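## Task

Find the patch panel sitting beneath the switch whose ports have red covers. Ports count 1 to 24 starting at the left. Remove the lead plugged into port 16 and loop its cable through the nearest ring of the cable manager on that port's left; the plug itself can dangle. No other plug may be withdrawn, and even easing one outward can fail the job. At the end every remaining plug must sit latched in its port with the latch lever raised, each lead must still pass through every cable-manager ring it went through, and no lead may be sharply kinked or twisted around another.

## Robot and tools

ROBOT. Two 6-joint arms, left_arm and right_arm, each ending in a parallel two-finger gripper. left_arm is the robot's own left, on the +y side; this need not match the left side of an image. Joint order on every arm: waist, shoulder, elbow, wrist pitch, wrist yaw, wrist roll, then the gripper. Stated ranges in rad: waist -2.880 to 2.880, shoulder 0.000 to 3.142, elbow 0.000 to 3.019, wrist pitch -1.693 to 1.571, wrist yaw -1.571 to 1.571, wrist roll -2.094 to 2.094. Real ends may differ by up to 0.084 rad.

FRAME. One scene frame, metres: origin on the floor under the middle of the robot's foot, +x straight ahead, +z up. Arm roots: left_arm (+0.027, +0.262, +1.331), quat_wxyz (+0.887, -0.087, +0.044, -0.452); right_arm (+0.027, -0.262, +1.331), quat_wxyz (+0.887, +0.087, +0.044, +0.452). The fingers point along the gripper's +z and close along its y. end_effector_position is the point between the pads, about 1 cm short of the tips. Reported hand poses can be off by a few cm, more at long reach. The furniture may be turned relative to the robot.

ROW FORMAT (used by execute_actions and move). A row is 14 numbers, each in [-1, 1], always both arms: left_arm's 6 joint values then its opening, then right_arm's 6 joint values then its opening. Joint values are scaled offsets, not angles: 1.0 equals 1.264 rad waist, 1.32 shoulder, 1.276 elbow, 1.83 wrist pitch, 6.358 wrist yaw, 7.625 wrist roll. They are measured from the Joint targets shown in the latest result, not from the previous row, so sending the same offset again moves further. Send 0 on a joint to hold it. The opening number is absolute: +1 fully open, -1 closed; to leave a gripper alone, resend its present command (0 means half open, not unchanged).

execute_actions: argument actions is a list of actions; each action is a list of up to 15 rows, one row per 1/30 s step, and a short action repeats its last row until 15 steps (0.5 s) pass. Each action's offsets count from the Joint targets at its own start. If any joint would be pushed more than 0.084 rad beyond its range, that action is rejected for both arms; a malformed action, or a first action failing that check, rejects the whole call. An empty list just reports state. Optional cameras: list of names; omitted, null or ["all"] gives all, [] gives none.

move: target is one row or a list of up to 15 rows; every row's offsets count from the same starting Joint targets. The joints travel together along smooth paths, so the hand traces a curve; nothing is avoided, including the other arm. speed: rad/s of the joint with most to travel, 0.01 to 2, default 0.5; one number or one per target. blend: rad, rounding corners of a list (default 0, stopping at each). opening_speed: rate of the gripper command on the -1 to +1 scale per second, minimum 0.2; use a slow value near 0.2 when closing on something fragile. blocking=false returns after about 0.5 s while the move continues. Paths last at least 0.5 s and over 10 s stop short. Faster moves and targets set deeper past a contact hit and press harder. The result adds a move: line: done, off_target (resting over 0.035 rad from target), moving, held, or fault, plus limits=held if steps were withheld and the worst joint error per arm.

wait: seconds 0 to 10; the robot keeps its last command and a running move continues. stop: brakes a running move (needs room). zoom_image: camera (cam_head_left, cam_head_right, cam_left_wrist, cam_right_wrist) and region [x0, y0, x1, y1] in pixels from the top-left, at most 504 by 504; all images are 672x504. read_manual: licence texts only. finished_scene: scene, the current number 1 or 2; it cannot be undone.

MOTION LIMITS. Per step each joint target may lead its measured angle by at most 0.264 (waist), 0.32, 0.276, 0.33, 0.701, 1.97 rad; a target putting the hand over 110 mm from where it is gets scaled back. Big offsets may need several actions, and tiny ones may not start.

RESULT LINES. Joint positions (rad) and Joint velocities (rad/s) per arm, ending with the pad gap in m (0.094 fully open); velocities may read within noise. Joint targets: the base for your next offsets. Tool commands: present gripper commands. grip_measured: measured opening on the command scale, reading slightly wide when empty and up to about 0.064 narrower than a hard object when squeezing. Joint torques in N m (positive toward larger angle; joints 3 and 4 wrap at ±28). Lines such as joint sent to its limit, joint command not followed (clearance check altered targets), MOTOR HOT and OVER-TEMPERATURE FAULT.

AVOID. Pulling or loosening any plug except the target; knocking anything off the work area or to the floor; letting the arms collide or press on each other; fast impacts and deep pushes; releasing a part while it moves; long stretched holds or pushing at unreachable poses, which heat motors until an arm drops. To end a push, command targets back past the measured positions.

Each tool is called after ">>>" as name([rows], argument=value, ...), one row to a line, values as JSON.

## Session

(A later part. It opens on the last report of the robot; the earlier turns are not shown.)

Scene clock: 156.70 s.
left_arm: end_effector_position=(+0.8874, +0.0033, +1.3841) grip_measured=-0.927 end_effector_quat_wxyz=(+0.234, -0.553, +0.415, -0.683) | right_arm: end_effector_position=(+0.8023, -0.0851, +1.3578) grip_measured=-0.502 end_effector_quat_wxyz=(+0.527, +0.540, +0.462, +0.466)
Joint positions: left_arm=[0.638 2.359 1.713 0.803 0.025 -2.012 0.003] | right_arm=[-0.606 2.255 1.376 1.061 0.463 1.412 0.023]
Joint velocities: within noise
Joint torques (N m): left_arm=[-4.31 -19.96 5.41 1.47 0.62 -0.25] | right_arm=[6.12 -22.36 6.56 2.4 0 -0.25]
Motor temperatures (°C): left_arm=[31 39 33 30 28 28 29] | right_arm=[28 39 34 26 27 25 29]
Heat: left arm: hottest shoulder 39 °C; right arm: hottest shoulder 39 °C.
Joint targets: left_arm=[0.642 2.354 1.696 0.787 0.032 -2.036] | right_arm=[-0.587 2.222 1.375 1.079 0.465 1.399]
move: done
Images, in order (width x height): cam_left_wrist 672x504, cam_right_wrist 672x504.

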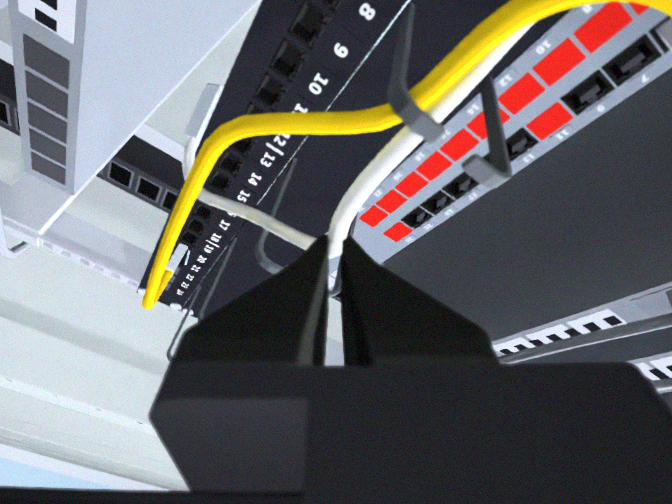

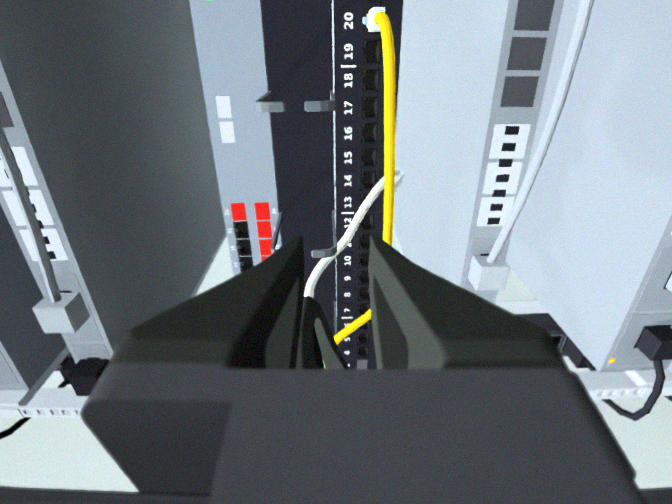

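>>> execute_actions(actions=[])

>>> zoom_image(camera="cam_head_left", region=[210, 230, 420, 340])

>>> zoom_image(camera="cam_head_right", region=[170, 230, 380, 340])

>>> zoom_image(camera="cam_left_wrist", region=[300, 0, 672, 300])

Scene clock: 159.03 s.
left_arm: end_effector_position=(+0.8873, +0.0032, +1.3839) grip_measured=-0.927 end_effector_quat_wxyz=(+0.234, -0.553, +0.415, -0.683) | right_arm: end_effector_position=(+0.8023, -0.0851, +1.3578) grip_measured=-0.502 end_effector_quat_wxyz=(+0.527, +0.540, +0.462, +0.466)
Joint positions: left_arm=[0.638 2.359 1.712 0.803 0.025 -2.012 0.003] | right_arm=[-0.606 2.255 1.376 1.061 0.463 1.412 0.023]
Joint velocities: within noise
Joint torques (N m): left_arm=[-3.72 -19.9 5.44 1.39 0.56 -0.26] | right_arm=[6.18 -22.53 6.56 2.45 -0.01 -0.24]
Motor temperatures (°C): left_arm=[31 39 33 30 29 28 29] | right_arm=[28 39 34 26 27 25 29]
Heat: left arm: hottest shoulder 39 °C; right arm: hottest shoulder 39 °C.
Joint targets: left_arm=[0.642 2.354 1.696 0.787 0.032 -2.036] | right_arm=[-0.587 2.222 1.375 1.079 0.465 1.399]
Tool commands: left_gripper/opening=-1.0 right_gripper/opening=-0.5

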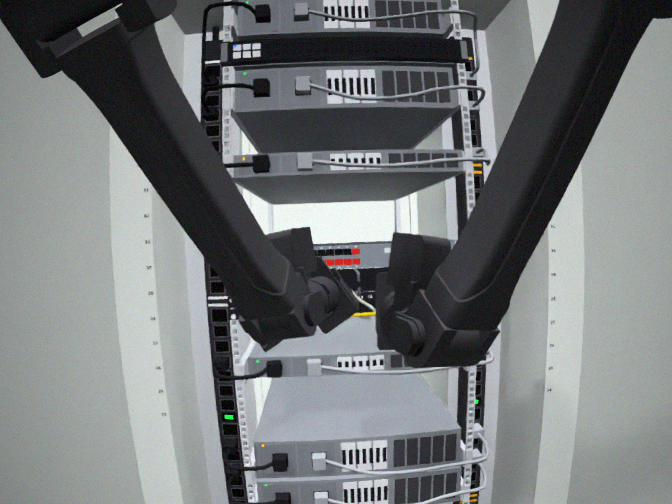

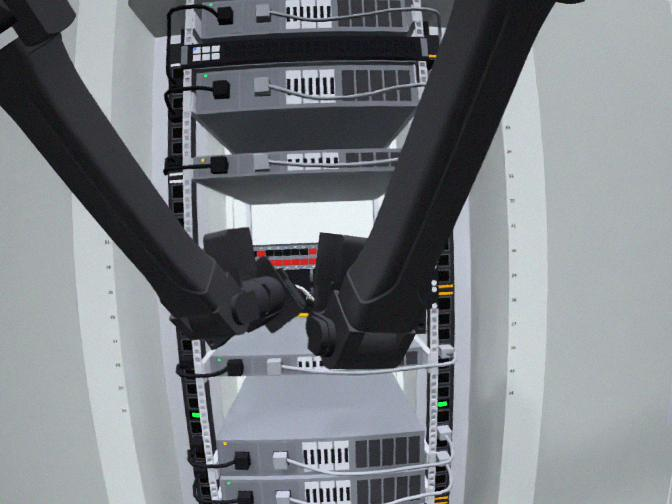

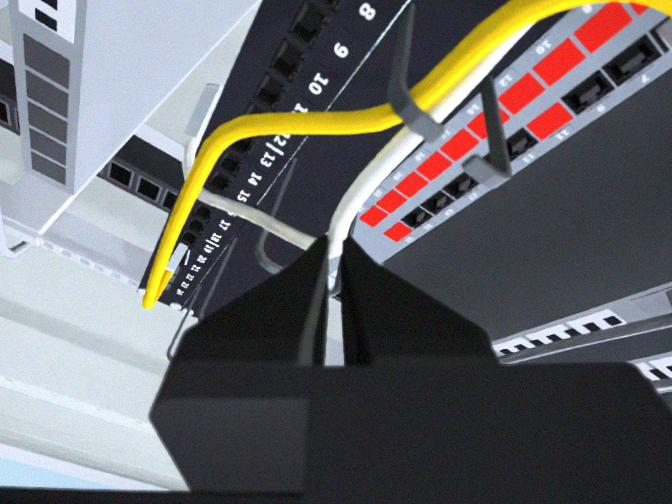

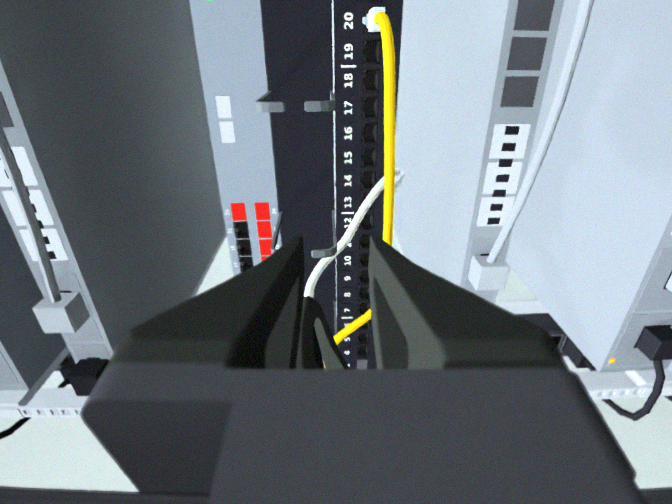

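Scaled by 2.400 from the camera's 672x504 image, which has a finer 960x720 frame.

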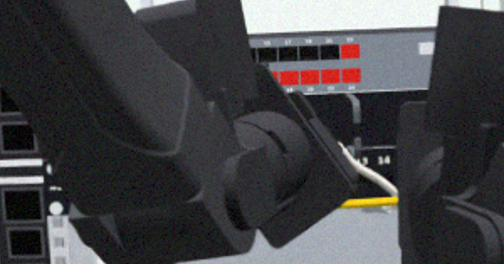

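Scaled by 2.400 from the camera's 672x504 image, which has a finer 960x720 frame.

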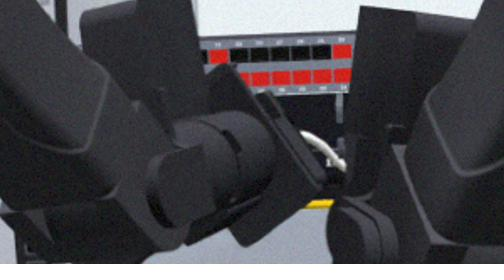

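Scaled by 1.355 from the camera's 672x504 image, which has a finer 960x720 frame.

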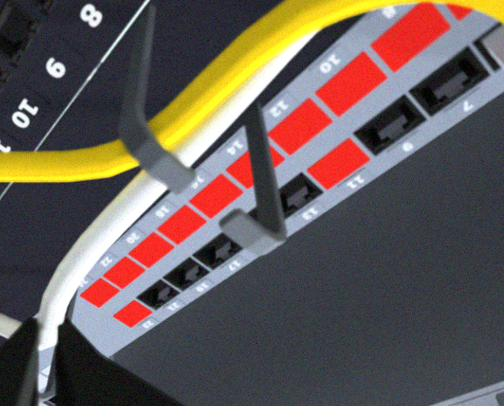

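>>> move([
  [0,0,0,0,0,0,-1.0,-0.04,-0.05,0.228,-0.3686,-0.021,0.02,-0.6],
  [0,0,0,0,0,0,-1.0,-0.0775,-0.0318,0.4561,-0.7372,-0.0425,0.0395,-0.6],
], speed=0.4, blend=0.1)

Scene clock: 168.97 s.
left_arm: end_effector_position=(+0.8874, +0.0036, +1.3841) grip_measured=-0.927 end_effector_quat_wxyz=(+0.233, -0.553, +0.416, -0.683) | right_arm: end_effector_position=(+0.8875, -0.0712, +1.3738) grip_measured=-0.598 end_effector_quat_wxyz=(+0.253, +0.646, +0.636, +0.338)
Joint positions: left_arm=[0.638 2.359 1.712 0.803 0.027 -2.013 0.003] | right_arm=[-0.669 2.195 1.894 -0.264 0.197 1.686 0.019]
Joint velocities: within noise
Joint torques (N m): left_arm=[-3.78 -20.13 5.18 1.42 0.5 -0.23] | right_arm=[3.43 -23.82 15.34 1.17 -0.05 0.1]
Motor temperatures (°C): left_arm=[31 40 33 29 29 28 29] | right_arm=[28 39 34 26 27 25 29]
Heat: left arm: hottest shoulder 40 °C; right arm: hottest shoulder 39 °C.
Joint targets: left_arm=[0.642 2.354 1.696 0.787 0.032 -2.036] | right_arm=[-0.686 2.180 1.957 -0.270 0.195 1.700]
move: off_target (right_arm); right_arm: the elbow is farthest, 0.063 rad from its target

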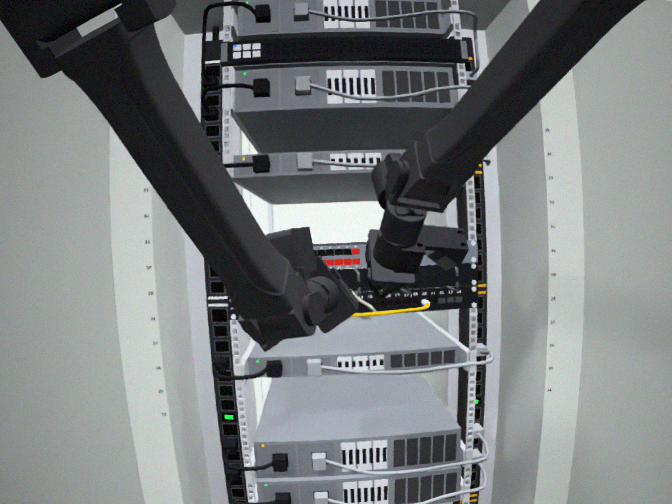

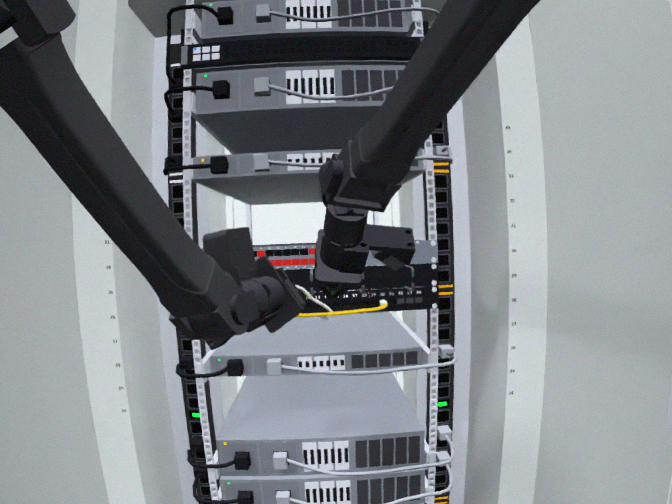

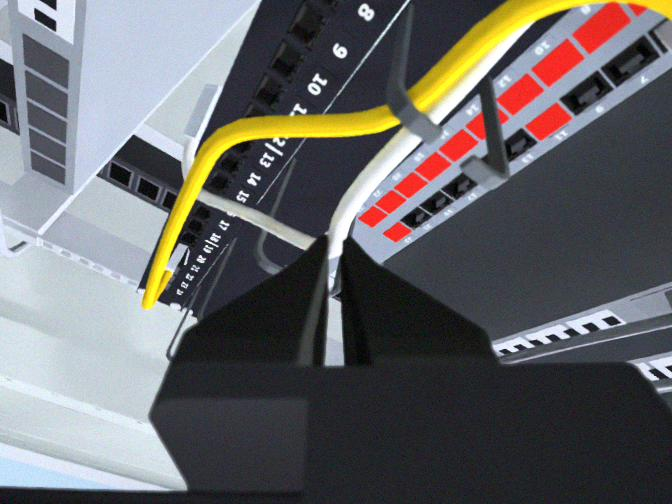

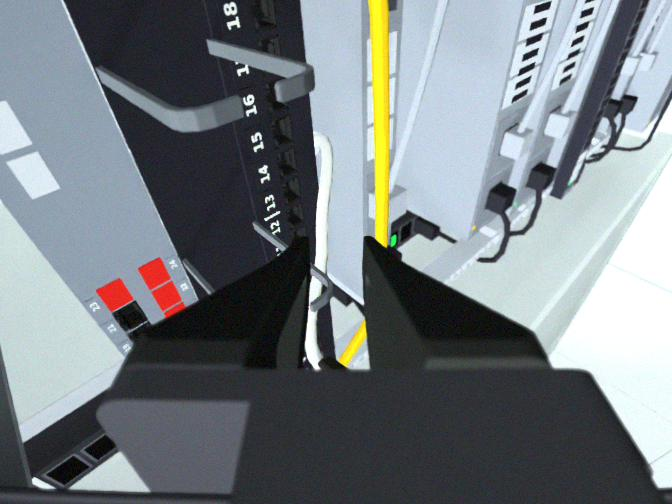

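>>> zoom_image(camera="cam_right_wrist", region=[220, 100, 440, 380])

>>> zoom_image(camera="cam_head_right", region=[260, 260, 430, 340])

Scaled by 1.800 from the camera's 672x504 image, which has a finer 960x720 frame.

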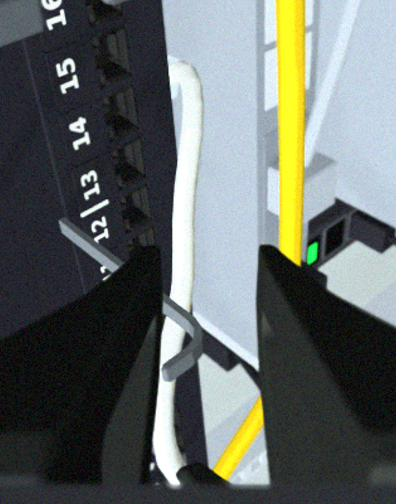

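Scaled by 2.965 from the camera's 672x504 image, which has a finer 960x720 frame.

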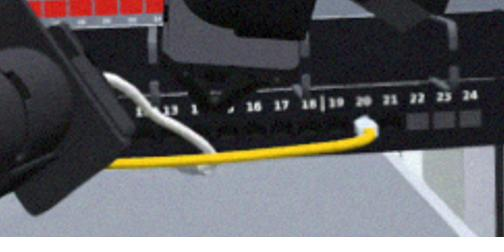

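>>> move(target=[0,0,0,0,0,0,-1.0,-0.0095,0.1241,0.1646,-0.0344,-0.0017,0,-0.7], speed=0.2, cameras=["cam_head_right","cam_left_wrist","cam_right_wrist"])

>>> zoom_image(camera="cam_right_wrist", region=[220, 60, 440, 380])

Scene clock: 172.60 s.
left_arm: end_effector_position=(+0.8874, +0.0036, +1.3841) grip_measured=-0.927 end_effector_quat_wxyz=(+0.233, -0.553, +0.416, -0.683) | right_arm: end_effector_position=(+0.9269, -0.0653, +1.3519) grip_measured=-0.698 end_effector_quat_wxyz=(+0.252, +0.648, +0.634, +0.340)
Joint positions: left_arm=[0.638 2.359 1.712 0.803 0.027 -2.013 0.003] | right_arm=[-0.679 2.335 2.102 -0.327 0.186 1.687 0.014]
Joint velocities: within noise
Joint torques (N m): left_arm=[-3.49 -20.31 5.29 1.32 0.49 -0.24] | right_arm=[3.6 -23.71 15.73 1.22 -0.06 0.07]
Motor temperatures (°C): left_arm=[31 41 33 29 29 28 29] | right_arm=[28 39 35 26 27 25 29]
Heat: left arm: hottest shoulder 41 °C; right arm: hottest shoulder 39 °C.
Joint targets: left_arm=[0.642 2.354 1.696 0.787 0.032 -2.036] | right_arm=[-0.698 2.344 2.167 -0.333 0.184 1.701]
move: off_target (right_arm); right_arm: the elbow is farthest, 0.065 rad from its target
Images, in order (width x height): cam_head_right 672x504, cam_left_wrist 672x504, cam_right_wrist 672x504.

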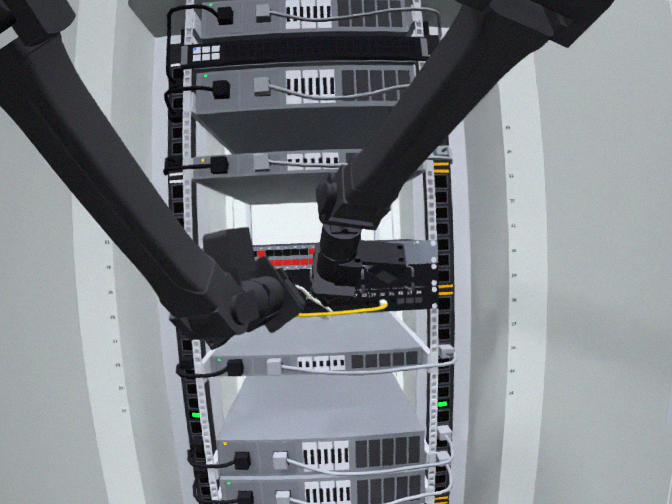

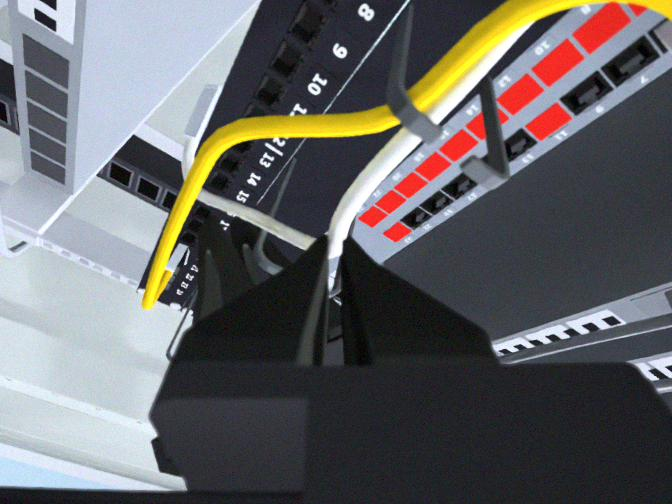

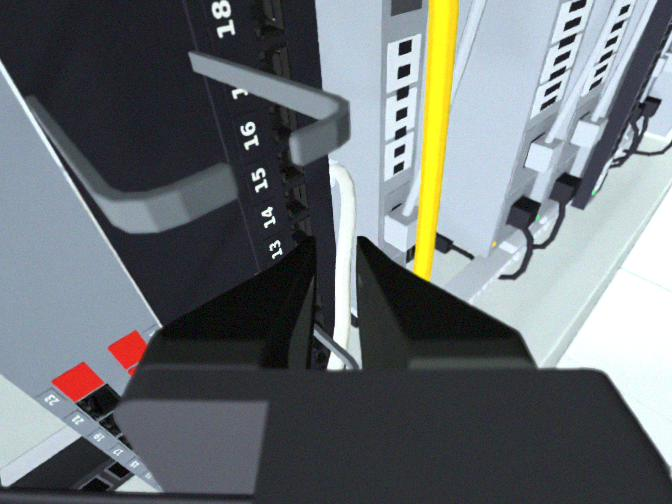

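Scaled by 1.575 from the camera's 672x504 image, which has a finer 960x720 frame.

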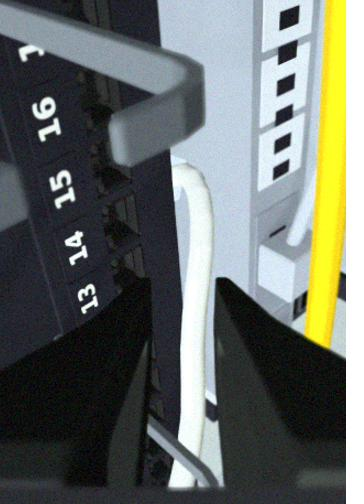

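>>> move(target=[0,0,0,0,0,0,-1.0,0,-0.0447,-0.2061,0.1902,0.0009,-0.0026,-0.7], speed=0.2, cameras=["cam_head_right","cam_right_wrist"])

>>> zoom_image(camera="cam_right_wrist", region=[220, 60, 440, 380])

Scene clock: 178.27 s.
left_arm: end_effector_position=(+0.8875, +0.0036, +1.3845) grip_measured=-0.927 end_effector_quat_wxyz=(+0.233, -0.553, +0.415, -0.684) | right_arm: end_effector_position=(+0.9156, -0.0661, +1.3279) grip_measured=-0.698 end_effector_quat_wxyz=(+0.290, +0.634, +0.599, +0.395)
Joint positions: left_arm=[0.638 2.358 1.712 0.803 0.027 -2.013 0.003] | right_arm=[-0.681 2.317 1.908 0.001 0.187 1.687 0.014]
Joint velocities: within noise
Joint torques (N m): left_arm=[-3.96 -19.9 5.19 1.29 0.47 -0.23] | right_arm=[3.78 -25.93 9.26 2.15 0.09 -0.16]
Motor temperatures (°C): left_arm=[31 41 33 29 29 28 30] | right_arm=[28 40 35 26 27 25 29]
Heat: left arm: hottest shoulder 41 °C; right arm: hottest shoulder 40 °C.
Joint targets: left_arm=[0.642 2.354 1.696 0.787 0.032 -2.036] | right_arm=[-0.697 2.285 1.904 0.015 0.189 1.681]
move: done
Images, in order (width x height): cam_head_right 672x504, cam_right_wrist 672x504.

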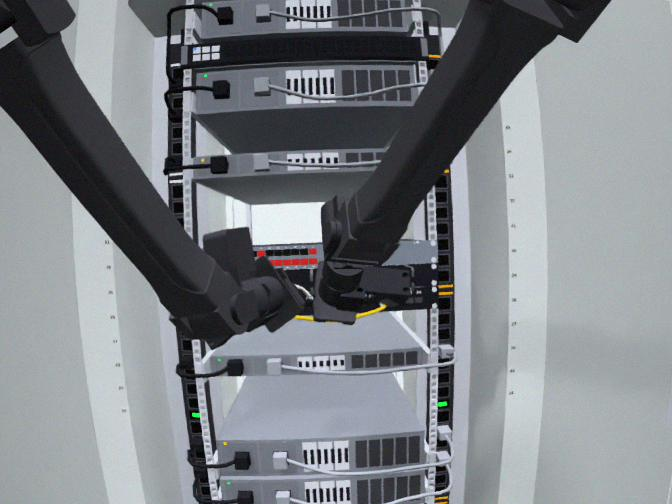

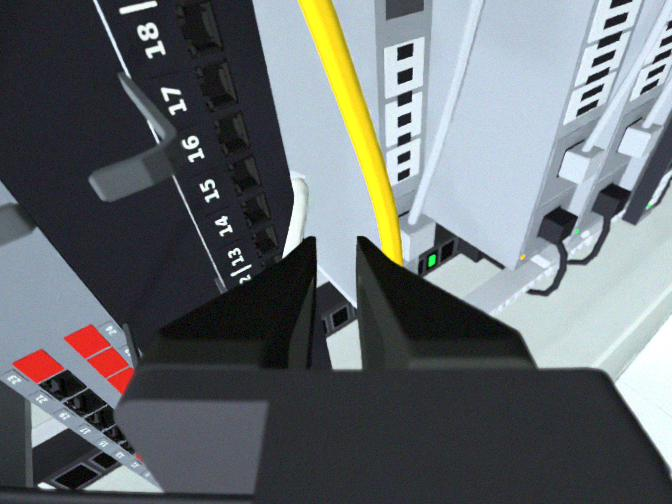

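Scaled by 1.575 from the camera's 672x504 image, which has a finer 960x720 frame.

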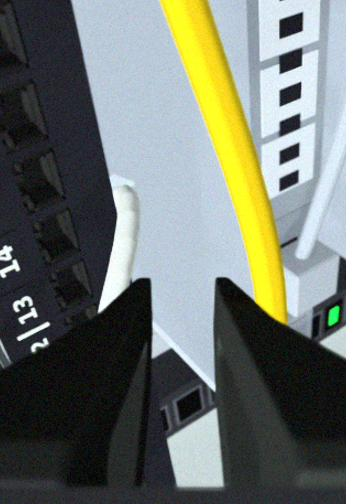

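>>> move(target=[0,0,0,0,0,0,-1.0,0,-0.0174,0,0,0,0,-0.7], speed=0.2, cameras=["cam_right_wrist"])

>>> zoom_image(camera="cam_right_wrist", region=[220, 60, 440, 380])

Scene clock: 179.40 s.
left_arm: end_effector_position=(+0.8875, +0.0036, +1.3845) grip_measured=-0.927 end_effector_quat_wxyz=(+0.233, -0.553, +0.415, -0.684) | right_arm: end_effector_position=(+0.9170, -0.0679, +1.3413) grip_measured=-0.698 end_effector_quat_wxyz=(+0.293, +0.632, +0.596, +0.400)
Joint positions: left_arm=[0.638 2.358 1.712 0.803 0.027 -2.013 0.003] | right_arm=[-0.681 2.299 1.904 0.002 0.187 1.687 0.014]
Joint velocities: within noise
Joint torques (N m): left_arm=[-3.66 -20.13 5.2 1.31 0.43 -0.19] | right_arm=[3.6 -26.4 9.69 2.21 0.08 -0.18]
Motor temperatures (°C): left_arm=[31 42 33 29 29 28 30] | right_arm=[28 40 35 26 27 25 29]
Heat: left arm: hottest shoulder 42 °C; right arm: hottest shoulder 40 °C.
Joint targets: left_arm=[0.642 2.354 1.696 0.787 0.032 -2.036] | right_arm=[-0.697 2.262 1.904 0.016 0.189 1.681]
move: off_target (right_arm); right_arm: the shoulder is farthest, 0.037 rad from its target
Images, in order (width x height): cam_right_wrist 672x504.

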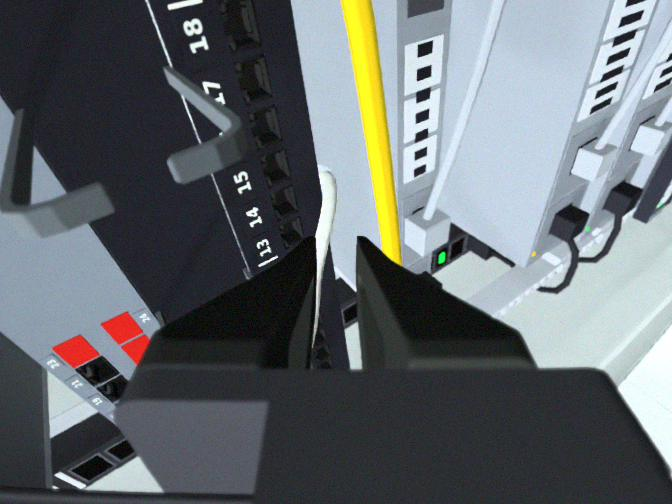

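Scaled by 1.575 from the camera's 672x504 image, which has a finer 960x720 frame.

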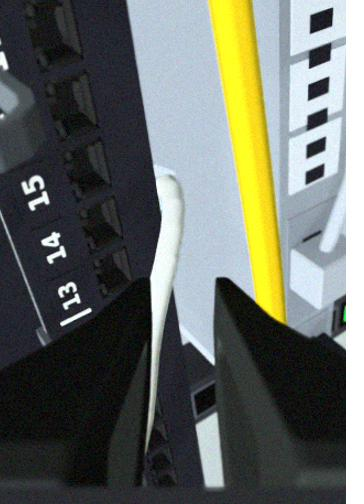

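>>> move(target=[0,0,0,0,0,0,-1.0,-0.0025,0.0682,0.1049,-0.0302,-0.0005,0,-0.7], speed=0.15, cameras=["cam_right_wrist","cam_left_wrist"])

>>> zoom_image(camera="cam_right_wrist", region=[220, 60, 440, 380])

Scene clock: 181.77 s.
left_arm: end_effector_position=(+0.8875, +0.0036, +1.3845) grip_measured=-0.927 end_effector_quat_wxyz=(+0.233, -0.553, +0.415, -0.684) | right_arm: end_effector_position=(+0.9298, -0.0656, +1.3363) grip_measured=-0.698 end_effector_quat_wxyz=(+0.292, +0.633, +0.596, +0.398)
Joint positions: left_arm=[0.638 2.358 1.712 0.803 0.027 -2.013 0.003] | right_arm=[-0.683 2.341 1.976 -0.034 0.187 1.687 0.014]
Joint velocities: within noise
Joint torques (N m): left_arm=[-4.07 -20.25 5.35 1.2 0.49 -0.24] | right_arm=[3.31 -22.65 15.1 1.35 -0.04 -0.16]
Motor temperatures (°C): left_arm=[31 42 33 29 29 28 30] | right_arm=[28 41 36 26 27 25 29]
Heat: left arm: hottest shoulder 42 °C; right arm: hottest shoulder 41 °C.
Joint targets: left_arm=[0.642 2.354 1.696 0.787 0.032 -2.036] | right_arm=[-0.701 2.352 2.038 -0.040 0.186 1.681]
move: off_target (right_arm); right_arm: the elbow is farthest, 0.062 rad from its target
Images, in order (width x height): cam_left_wrist 672x504, cam_right_wrist 672x504.

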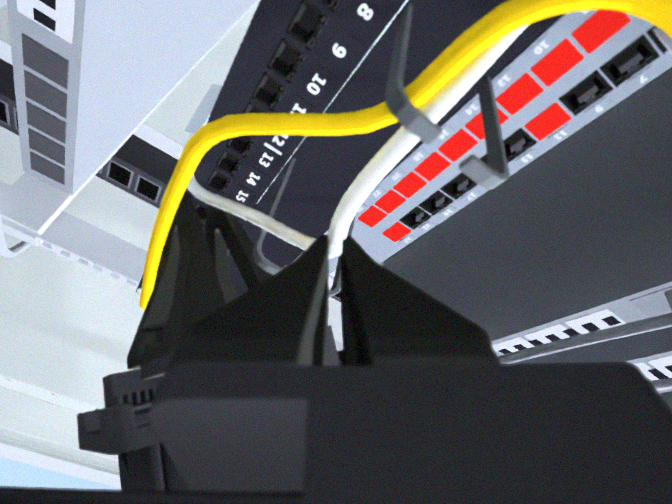

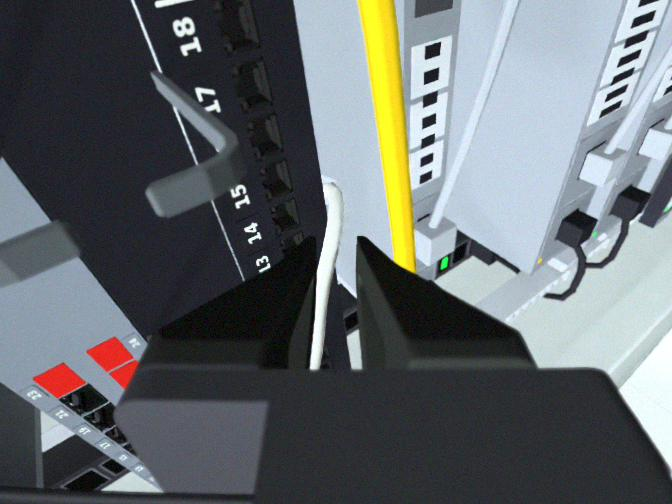

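Scaled by 1.575 from the camera's 672x504 image, which has a finer 960x720 frame.

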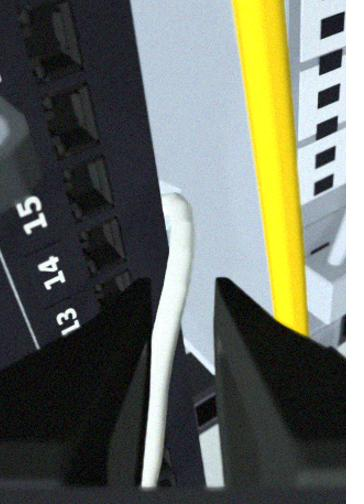

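>>> move(target=[0,0,0,0,0,0,-1.0,-0.0015,0.0455,0.0697,-0.0197,-0.0003,0,-0.7], speed=0.1, cameras=["cam_right_wrist","cam_left_wrist"])

>>> zoom_image(camera="cam_right_wrist", region=[220, 60, 440, 380])

>>> zoom_image(camera="cam_left_wrist", region=[100, 60, 400, 360])

Scene clock: 183.50 s.
left_arm: end_effector_position=(+0.8875, +0.0036, +1.3845) grip_measured=-0.927 end_effector_quat_wxyz=(+0.233, -0.553, +0.415, -0.684) | right_arm: end_effector_position=(+0.9451, -0.0654, +1.3274) grip_measured=-0.698 end_effector_quat_wxyz=(+0.293, +0.635, +0.595, +0.396)
Joint positions: left_arm=[0.638 2.358 1.712 0.803 0.027 -2.013 0.003] | right_arm=[-0.688 2.396 2.064 -0.069 0.187 1.687 0.014]
Joint velocities: within noise
Joint torques (N m): left_arm=[-3.49 -20.13 5.19 1.47 0.48 -0.22] | right_arm=[3.84 -22.65 15.32 1.35 -0.11 -0.17]
Motor temperatures (°C): left_arm=[31 42 33 29 29 28 30] | right_arm=[28 41 37 26 27 25 29]
Heat: left arm: hottest shoulder 42 °C; right arm: hottest shoulder 41 °C.
Joint targets: left_arm=[0.642 2.354 1.696 0.787 0.032 -2.036] | right_arm=[-0.702 2.412 2.127 -0.076 0.184 1.681]
move: off_target (right_arm); right_arm: the elbow is farthest, 0.063 rad from its target
Images, in order (width x height): cam_left_wrist 672x504, cam_right_wrist 672x504.

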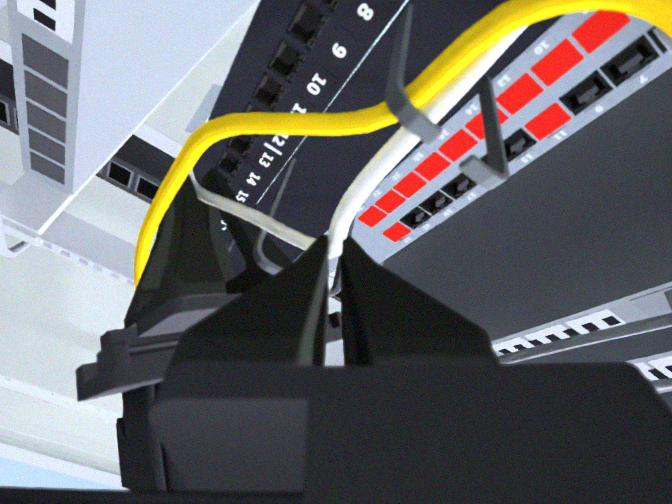

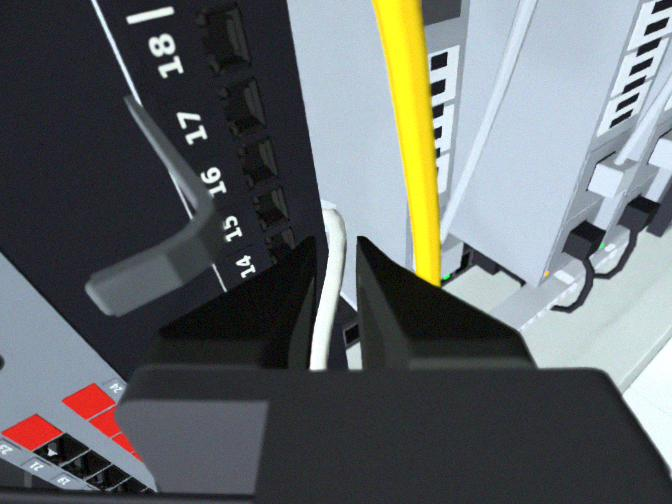

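Scaled by 1.575 from the camera's 672x504 image, which has a finer 960x720 frame.

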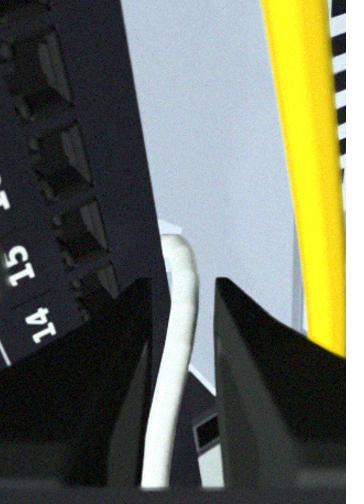

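Scaled by 1.680 from the camera's 672x504 image, which has a finer 960x720 frame.

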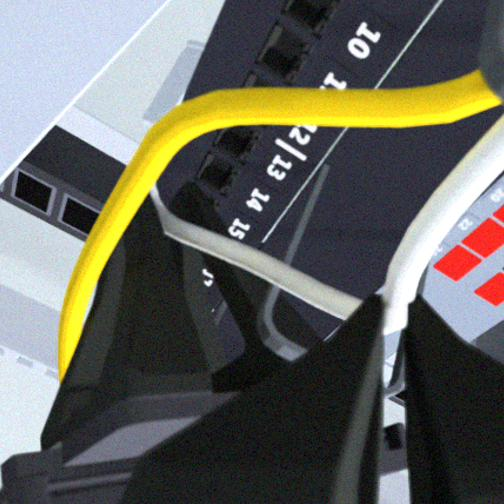

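>>> move(target=[0,0,0,0,0,0,-1.0,0,0,0,0,0,0,-1.0], opening_speed=0.3, cameras=["cam_right_wrist","cam_left_wrist"])

>>> zoom_image(camera="cam_right_wrist", region=[220, 60, 440, 380])

>>> zoom_image(camera="cam_left_wrist", region=[100, 60, 400, 360])

Scene clock: 186.37 s.
left_arm: end_effector_position=(+0.8875, +0.0036, +1.3839) grip_measured=-0.927 end_effector_quat_wxyz=(+0.233, -0.553, +0.416, -0.683) | right_arm: end_effector_position=(+0.9457, -0.0657, +1.3278) grip_measured=-0.913 end_effector_quat_wxyz=(+0.293, +0.635, +0.595, +0.396)
Joint positions: left_arm=[0.638 2.358 1.712 0.801 0.027 -2.013 0.003] | right_arm=[-0.688 2.397 2.067 -0.07 0.187 1.687 0.004]
Joint velocities: within noise
Joint torques (N m): left_arm=[-3.84 -20.13 5.34 1.51 0.47 -0.26] | right_arm=[3.96 -22.95 15.09 1.29 -0.1 -0.17]
Motor temperatures (°C): left_arm=[31 42 33 29 29 28 30] | right_arm=[28 41 38 26 27 25 29]
Heat: left arm: hottest shoulder 42 °C; right arm: hottest shoulder 41 °C.
Joint targets: left_arm=[0.642 2.354 1.696 0.787 0.032 -2.036] | right_arm=[-0.703 2.412 2.127 -0.076 0.184 1.681]
move: off_target (right_arm); right_arm: the elbow is farthest, 0.060 rad from its target
Images, in order (width x height): cam_left_wrist 672x504, cam_right_wrist 672x504.

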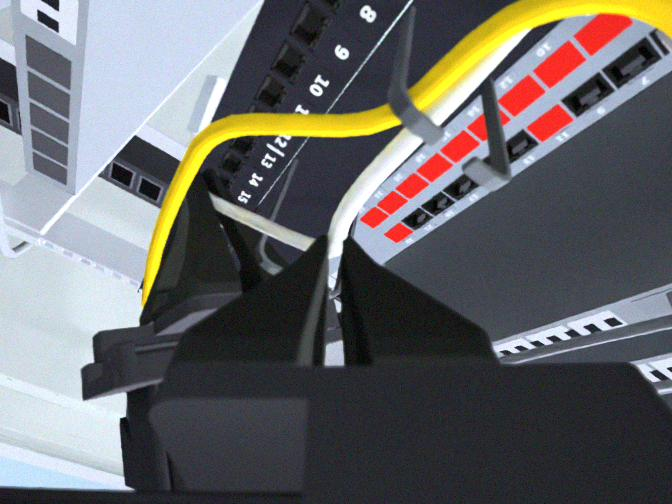

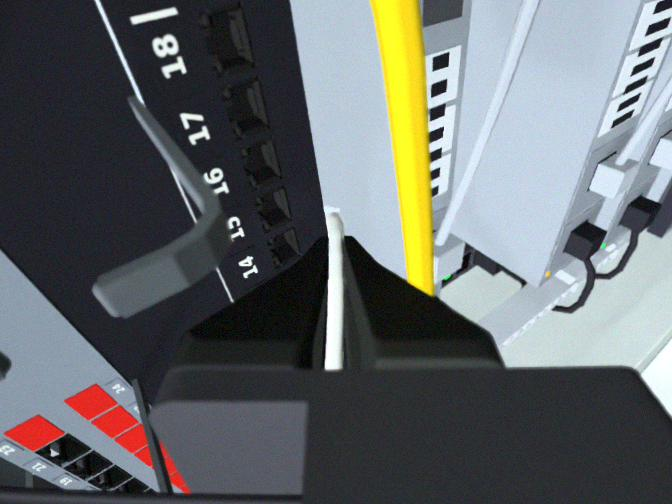

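Scaled by 1.575 from the camera's 672x504 image, which has a finer 960x720 frame.

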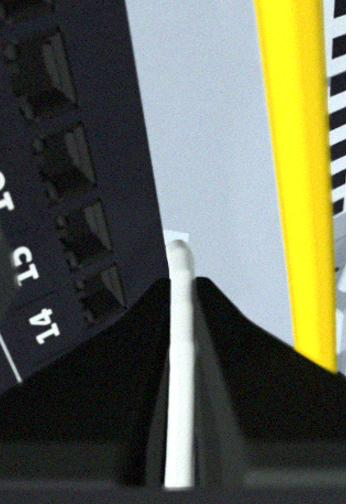

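Scaled by 1.680 from the camera's 672x504 image, which has a finer 960x720 frame.

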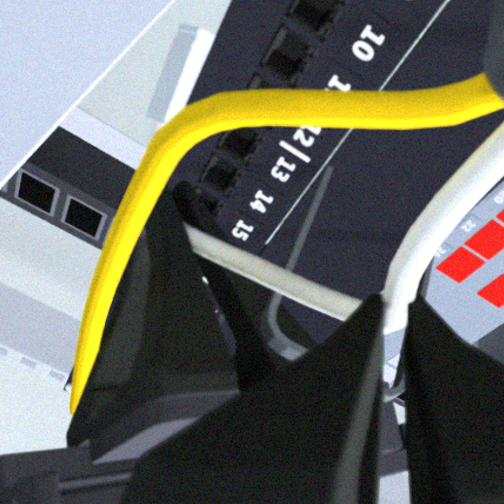

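>>> move(target=[0,0,0,0,0,0,-1.0,0.0015,-0.0811,-0.105,0.0213,0,0,-1.0], speed=0.12, cameras=["cam_right_wrist","cam_left_wrist"])

>>> zoom_image(camera="cam_right_wrist", region=[220, 60, 440, 380])

>>> zoom_image(camera="cam_left_wrist", region=[100, 60, 400, 360])

Scene clock: 189.97 s.
left_arm: end_effector_position=(+0.8872, +0.0044, +1.3840) grip_measured=-0.927 end_effector_quat_wxyz=(+0.233, -0.554, +0.416, -0.683) | right_arm: end_effector_position=(+0.9335, -0.0727, +1.3314) grip_measured=-0.914 end_effector_quat_wxyz=(+0.291, +0.637, +0.597, +0.392)
Joint positions: left_arm=[0.639 2.356 1.71 0.801 0.027 -2.013 0.003] | right_arm=[-0.692 2.353 1.996 -0.052 0.186 1.687 0.004]
Joint velocities: within noise
Joint torques (N m): left_arm=[-3.96 -19.66 5.42 1.46 0.48 -0.25] | right_arm=[4.42 -27.81 9.47 2.26 -0.03 -0.15]
Motor temperatures (°C): left_arm=[31 43 33 29 29 28 30] | right_arm=[28 42 38 26 27 25 30]
Heat: left arm: hottest shoulder 43 °C; right arm: hottest shoulder 42 °C.
Joint targets: left_arm=[0.642 2.354 1.696 0.787 0.032 -2.036] | right_arm=[-0.700 2.305 1.993 -0.037 0.184 1.681]
move: off_target (right_arm); right_arm: the shoulder is farthest, 0.048 rad from its target
Images, in order (width x height): cam_left_wrist 672x504, cam_right_wrist 672x504.

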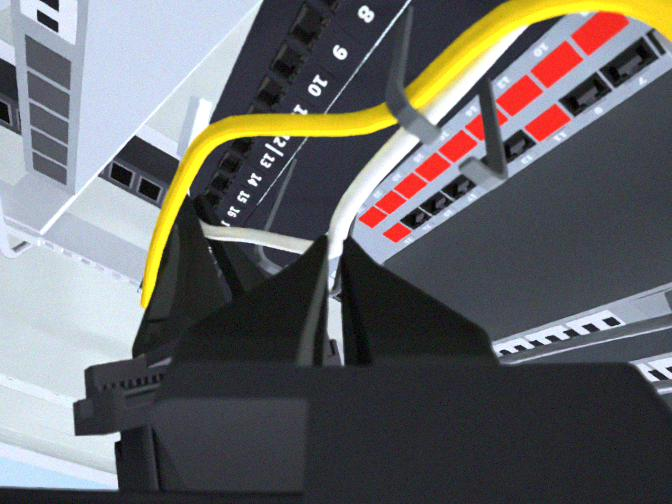

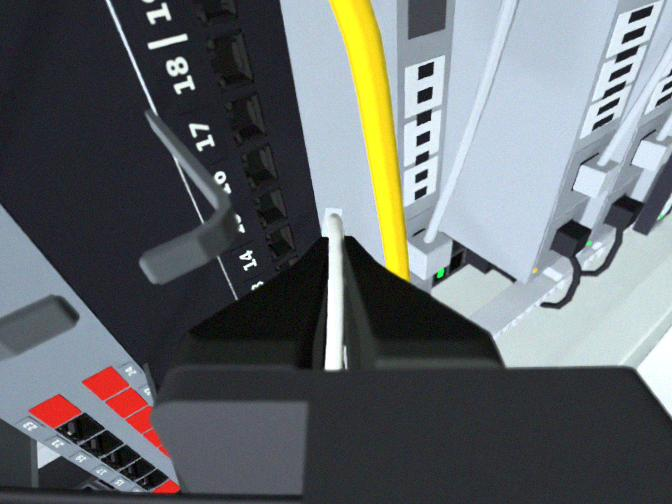

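Scaled by 1.575 from the camera's 672x504 image, which has a finer 960x720 frame.

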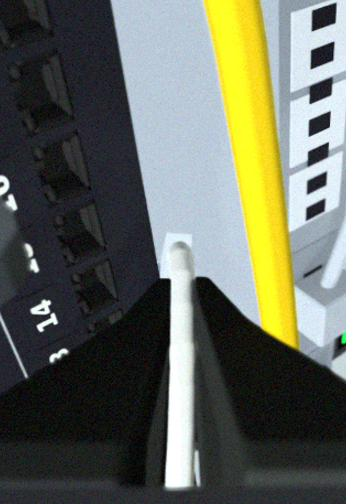

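Scaled by 1.680 from the camera's 672x504 image, which has a finer 960x720 frame.

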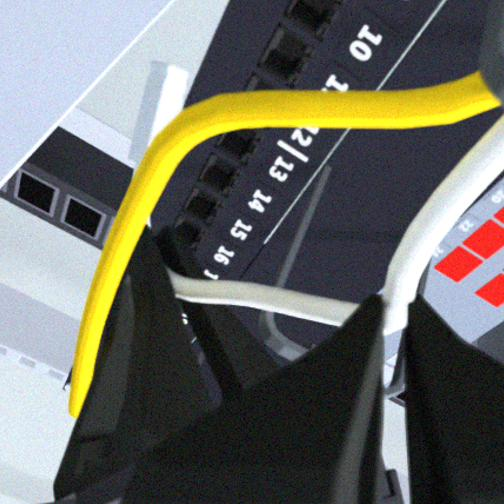

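>>> move(target=[0,0,0,0,0,0,-1.0,0.004,-0.0394,-0.0358,-0.0033,0,0,-1.0], speed=0.12, cameras=["cam_right_wrist","cam_left_wrist"])

>>> zoom_image(camera="cam_right_wrist", region=[220, 60, 440, 380])

>>> zoom_image(camera="cam_left_wrist", region=[100, 60, 400, 360])

Scene clock: 191.57 s.
left_arm: end_effector_position=(+0.8876, +0.0055, +1.3852) grip_measured=-0.927 end_effector_quat_wxyz=(+0.233, -0.554, +0.415, -0.683) | right_arm: end_effector_position=(+0.9296, -0.0744, +1.3353) grip_measured=-0.915 end_effector_quat_wxyz=(+0.292, +0.636, +0.596, +0.395)
Joint positions: left_arm=[0.64 2.355 1.71 0.801 0.027 -2.013 0.003] | right_arm=[-0.693 2.335 1.968 -0.036 0.182 1.687 0.004]
Joint velocities: within noise
Joint torques (N m): left_arm=[-3.96 -20.07 5.55 1.43 0.46 -0.23] | right_arm=[4.84 -30.27 7.83 1.24 0.09 -0.18]
Motor temperatures (°C): left_arm=[31 42 33 29 29 28 30] | right_arm=[28 42 38 26 27 25 30]
Heat: left arm: hottest shoulder 42 °C; right arm: hottest shoulder 42 °C.
Joint targets: left_arm=[0.642 2.354 1.696 0.787 0.032 -2.036] | right_arm=[-0.696 2.253 1.947 -0.043 0.184 1.681]
move: off_target (right_arm); right_arm: the shoulder is farthest, 0.082 rad from its target
Images, in order (width x height): cam_left_wrist 672x504, cam_right_wrist 672x504.

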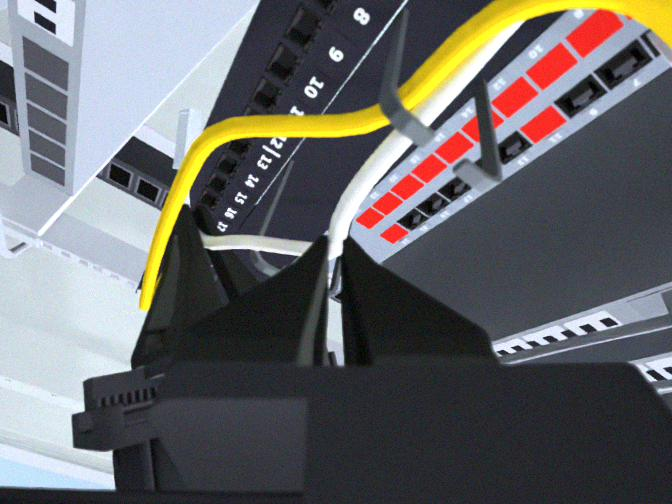

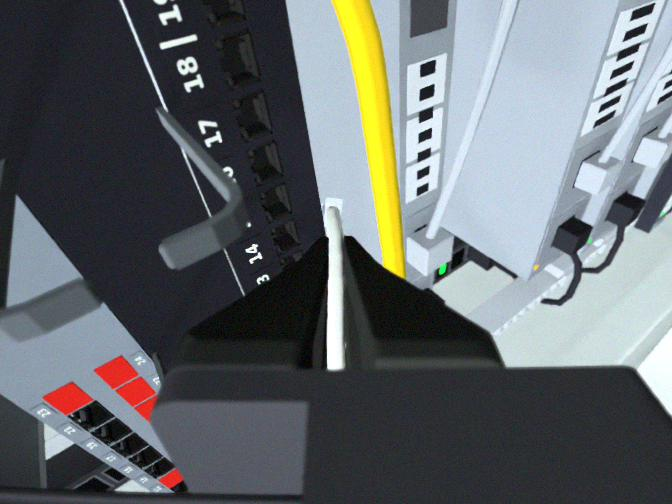

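Scaled by 1.575 from the camera's 672x504 image, which has a finer 960x720 frame.

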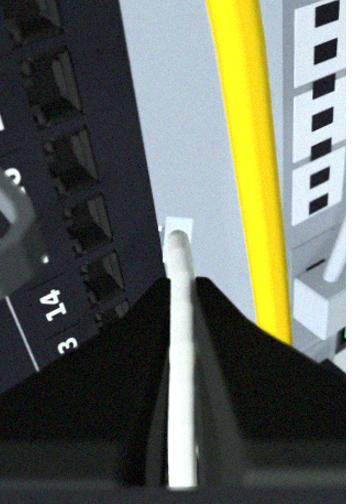

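Scaled by 1.680 from the camera's 672x504 image, which has a finer 960x720 frame.

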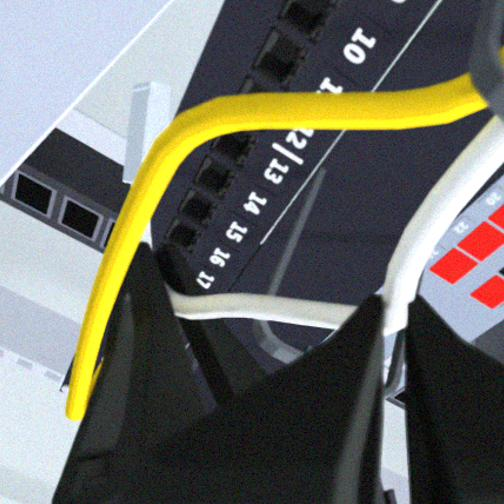

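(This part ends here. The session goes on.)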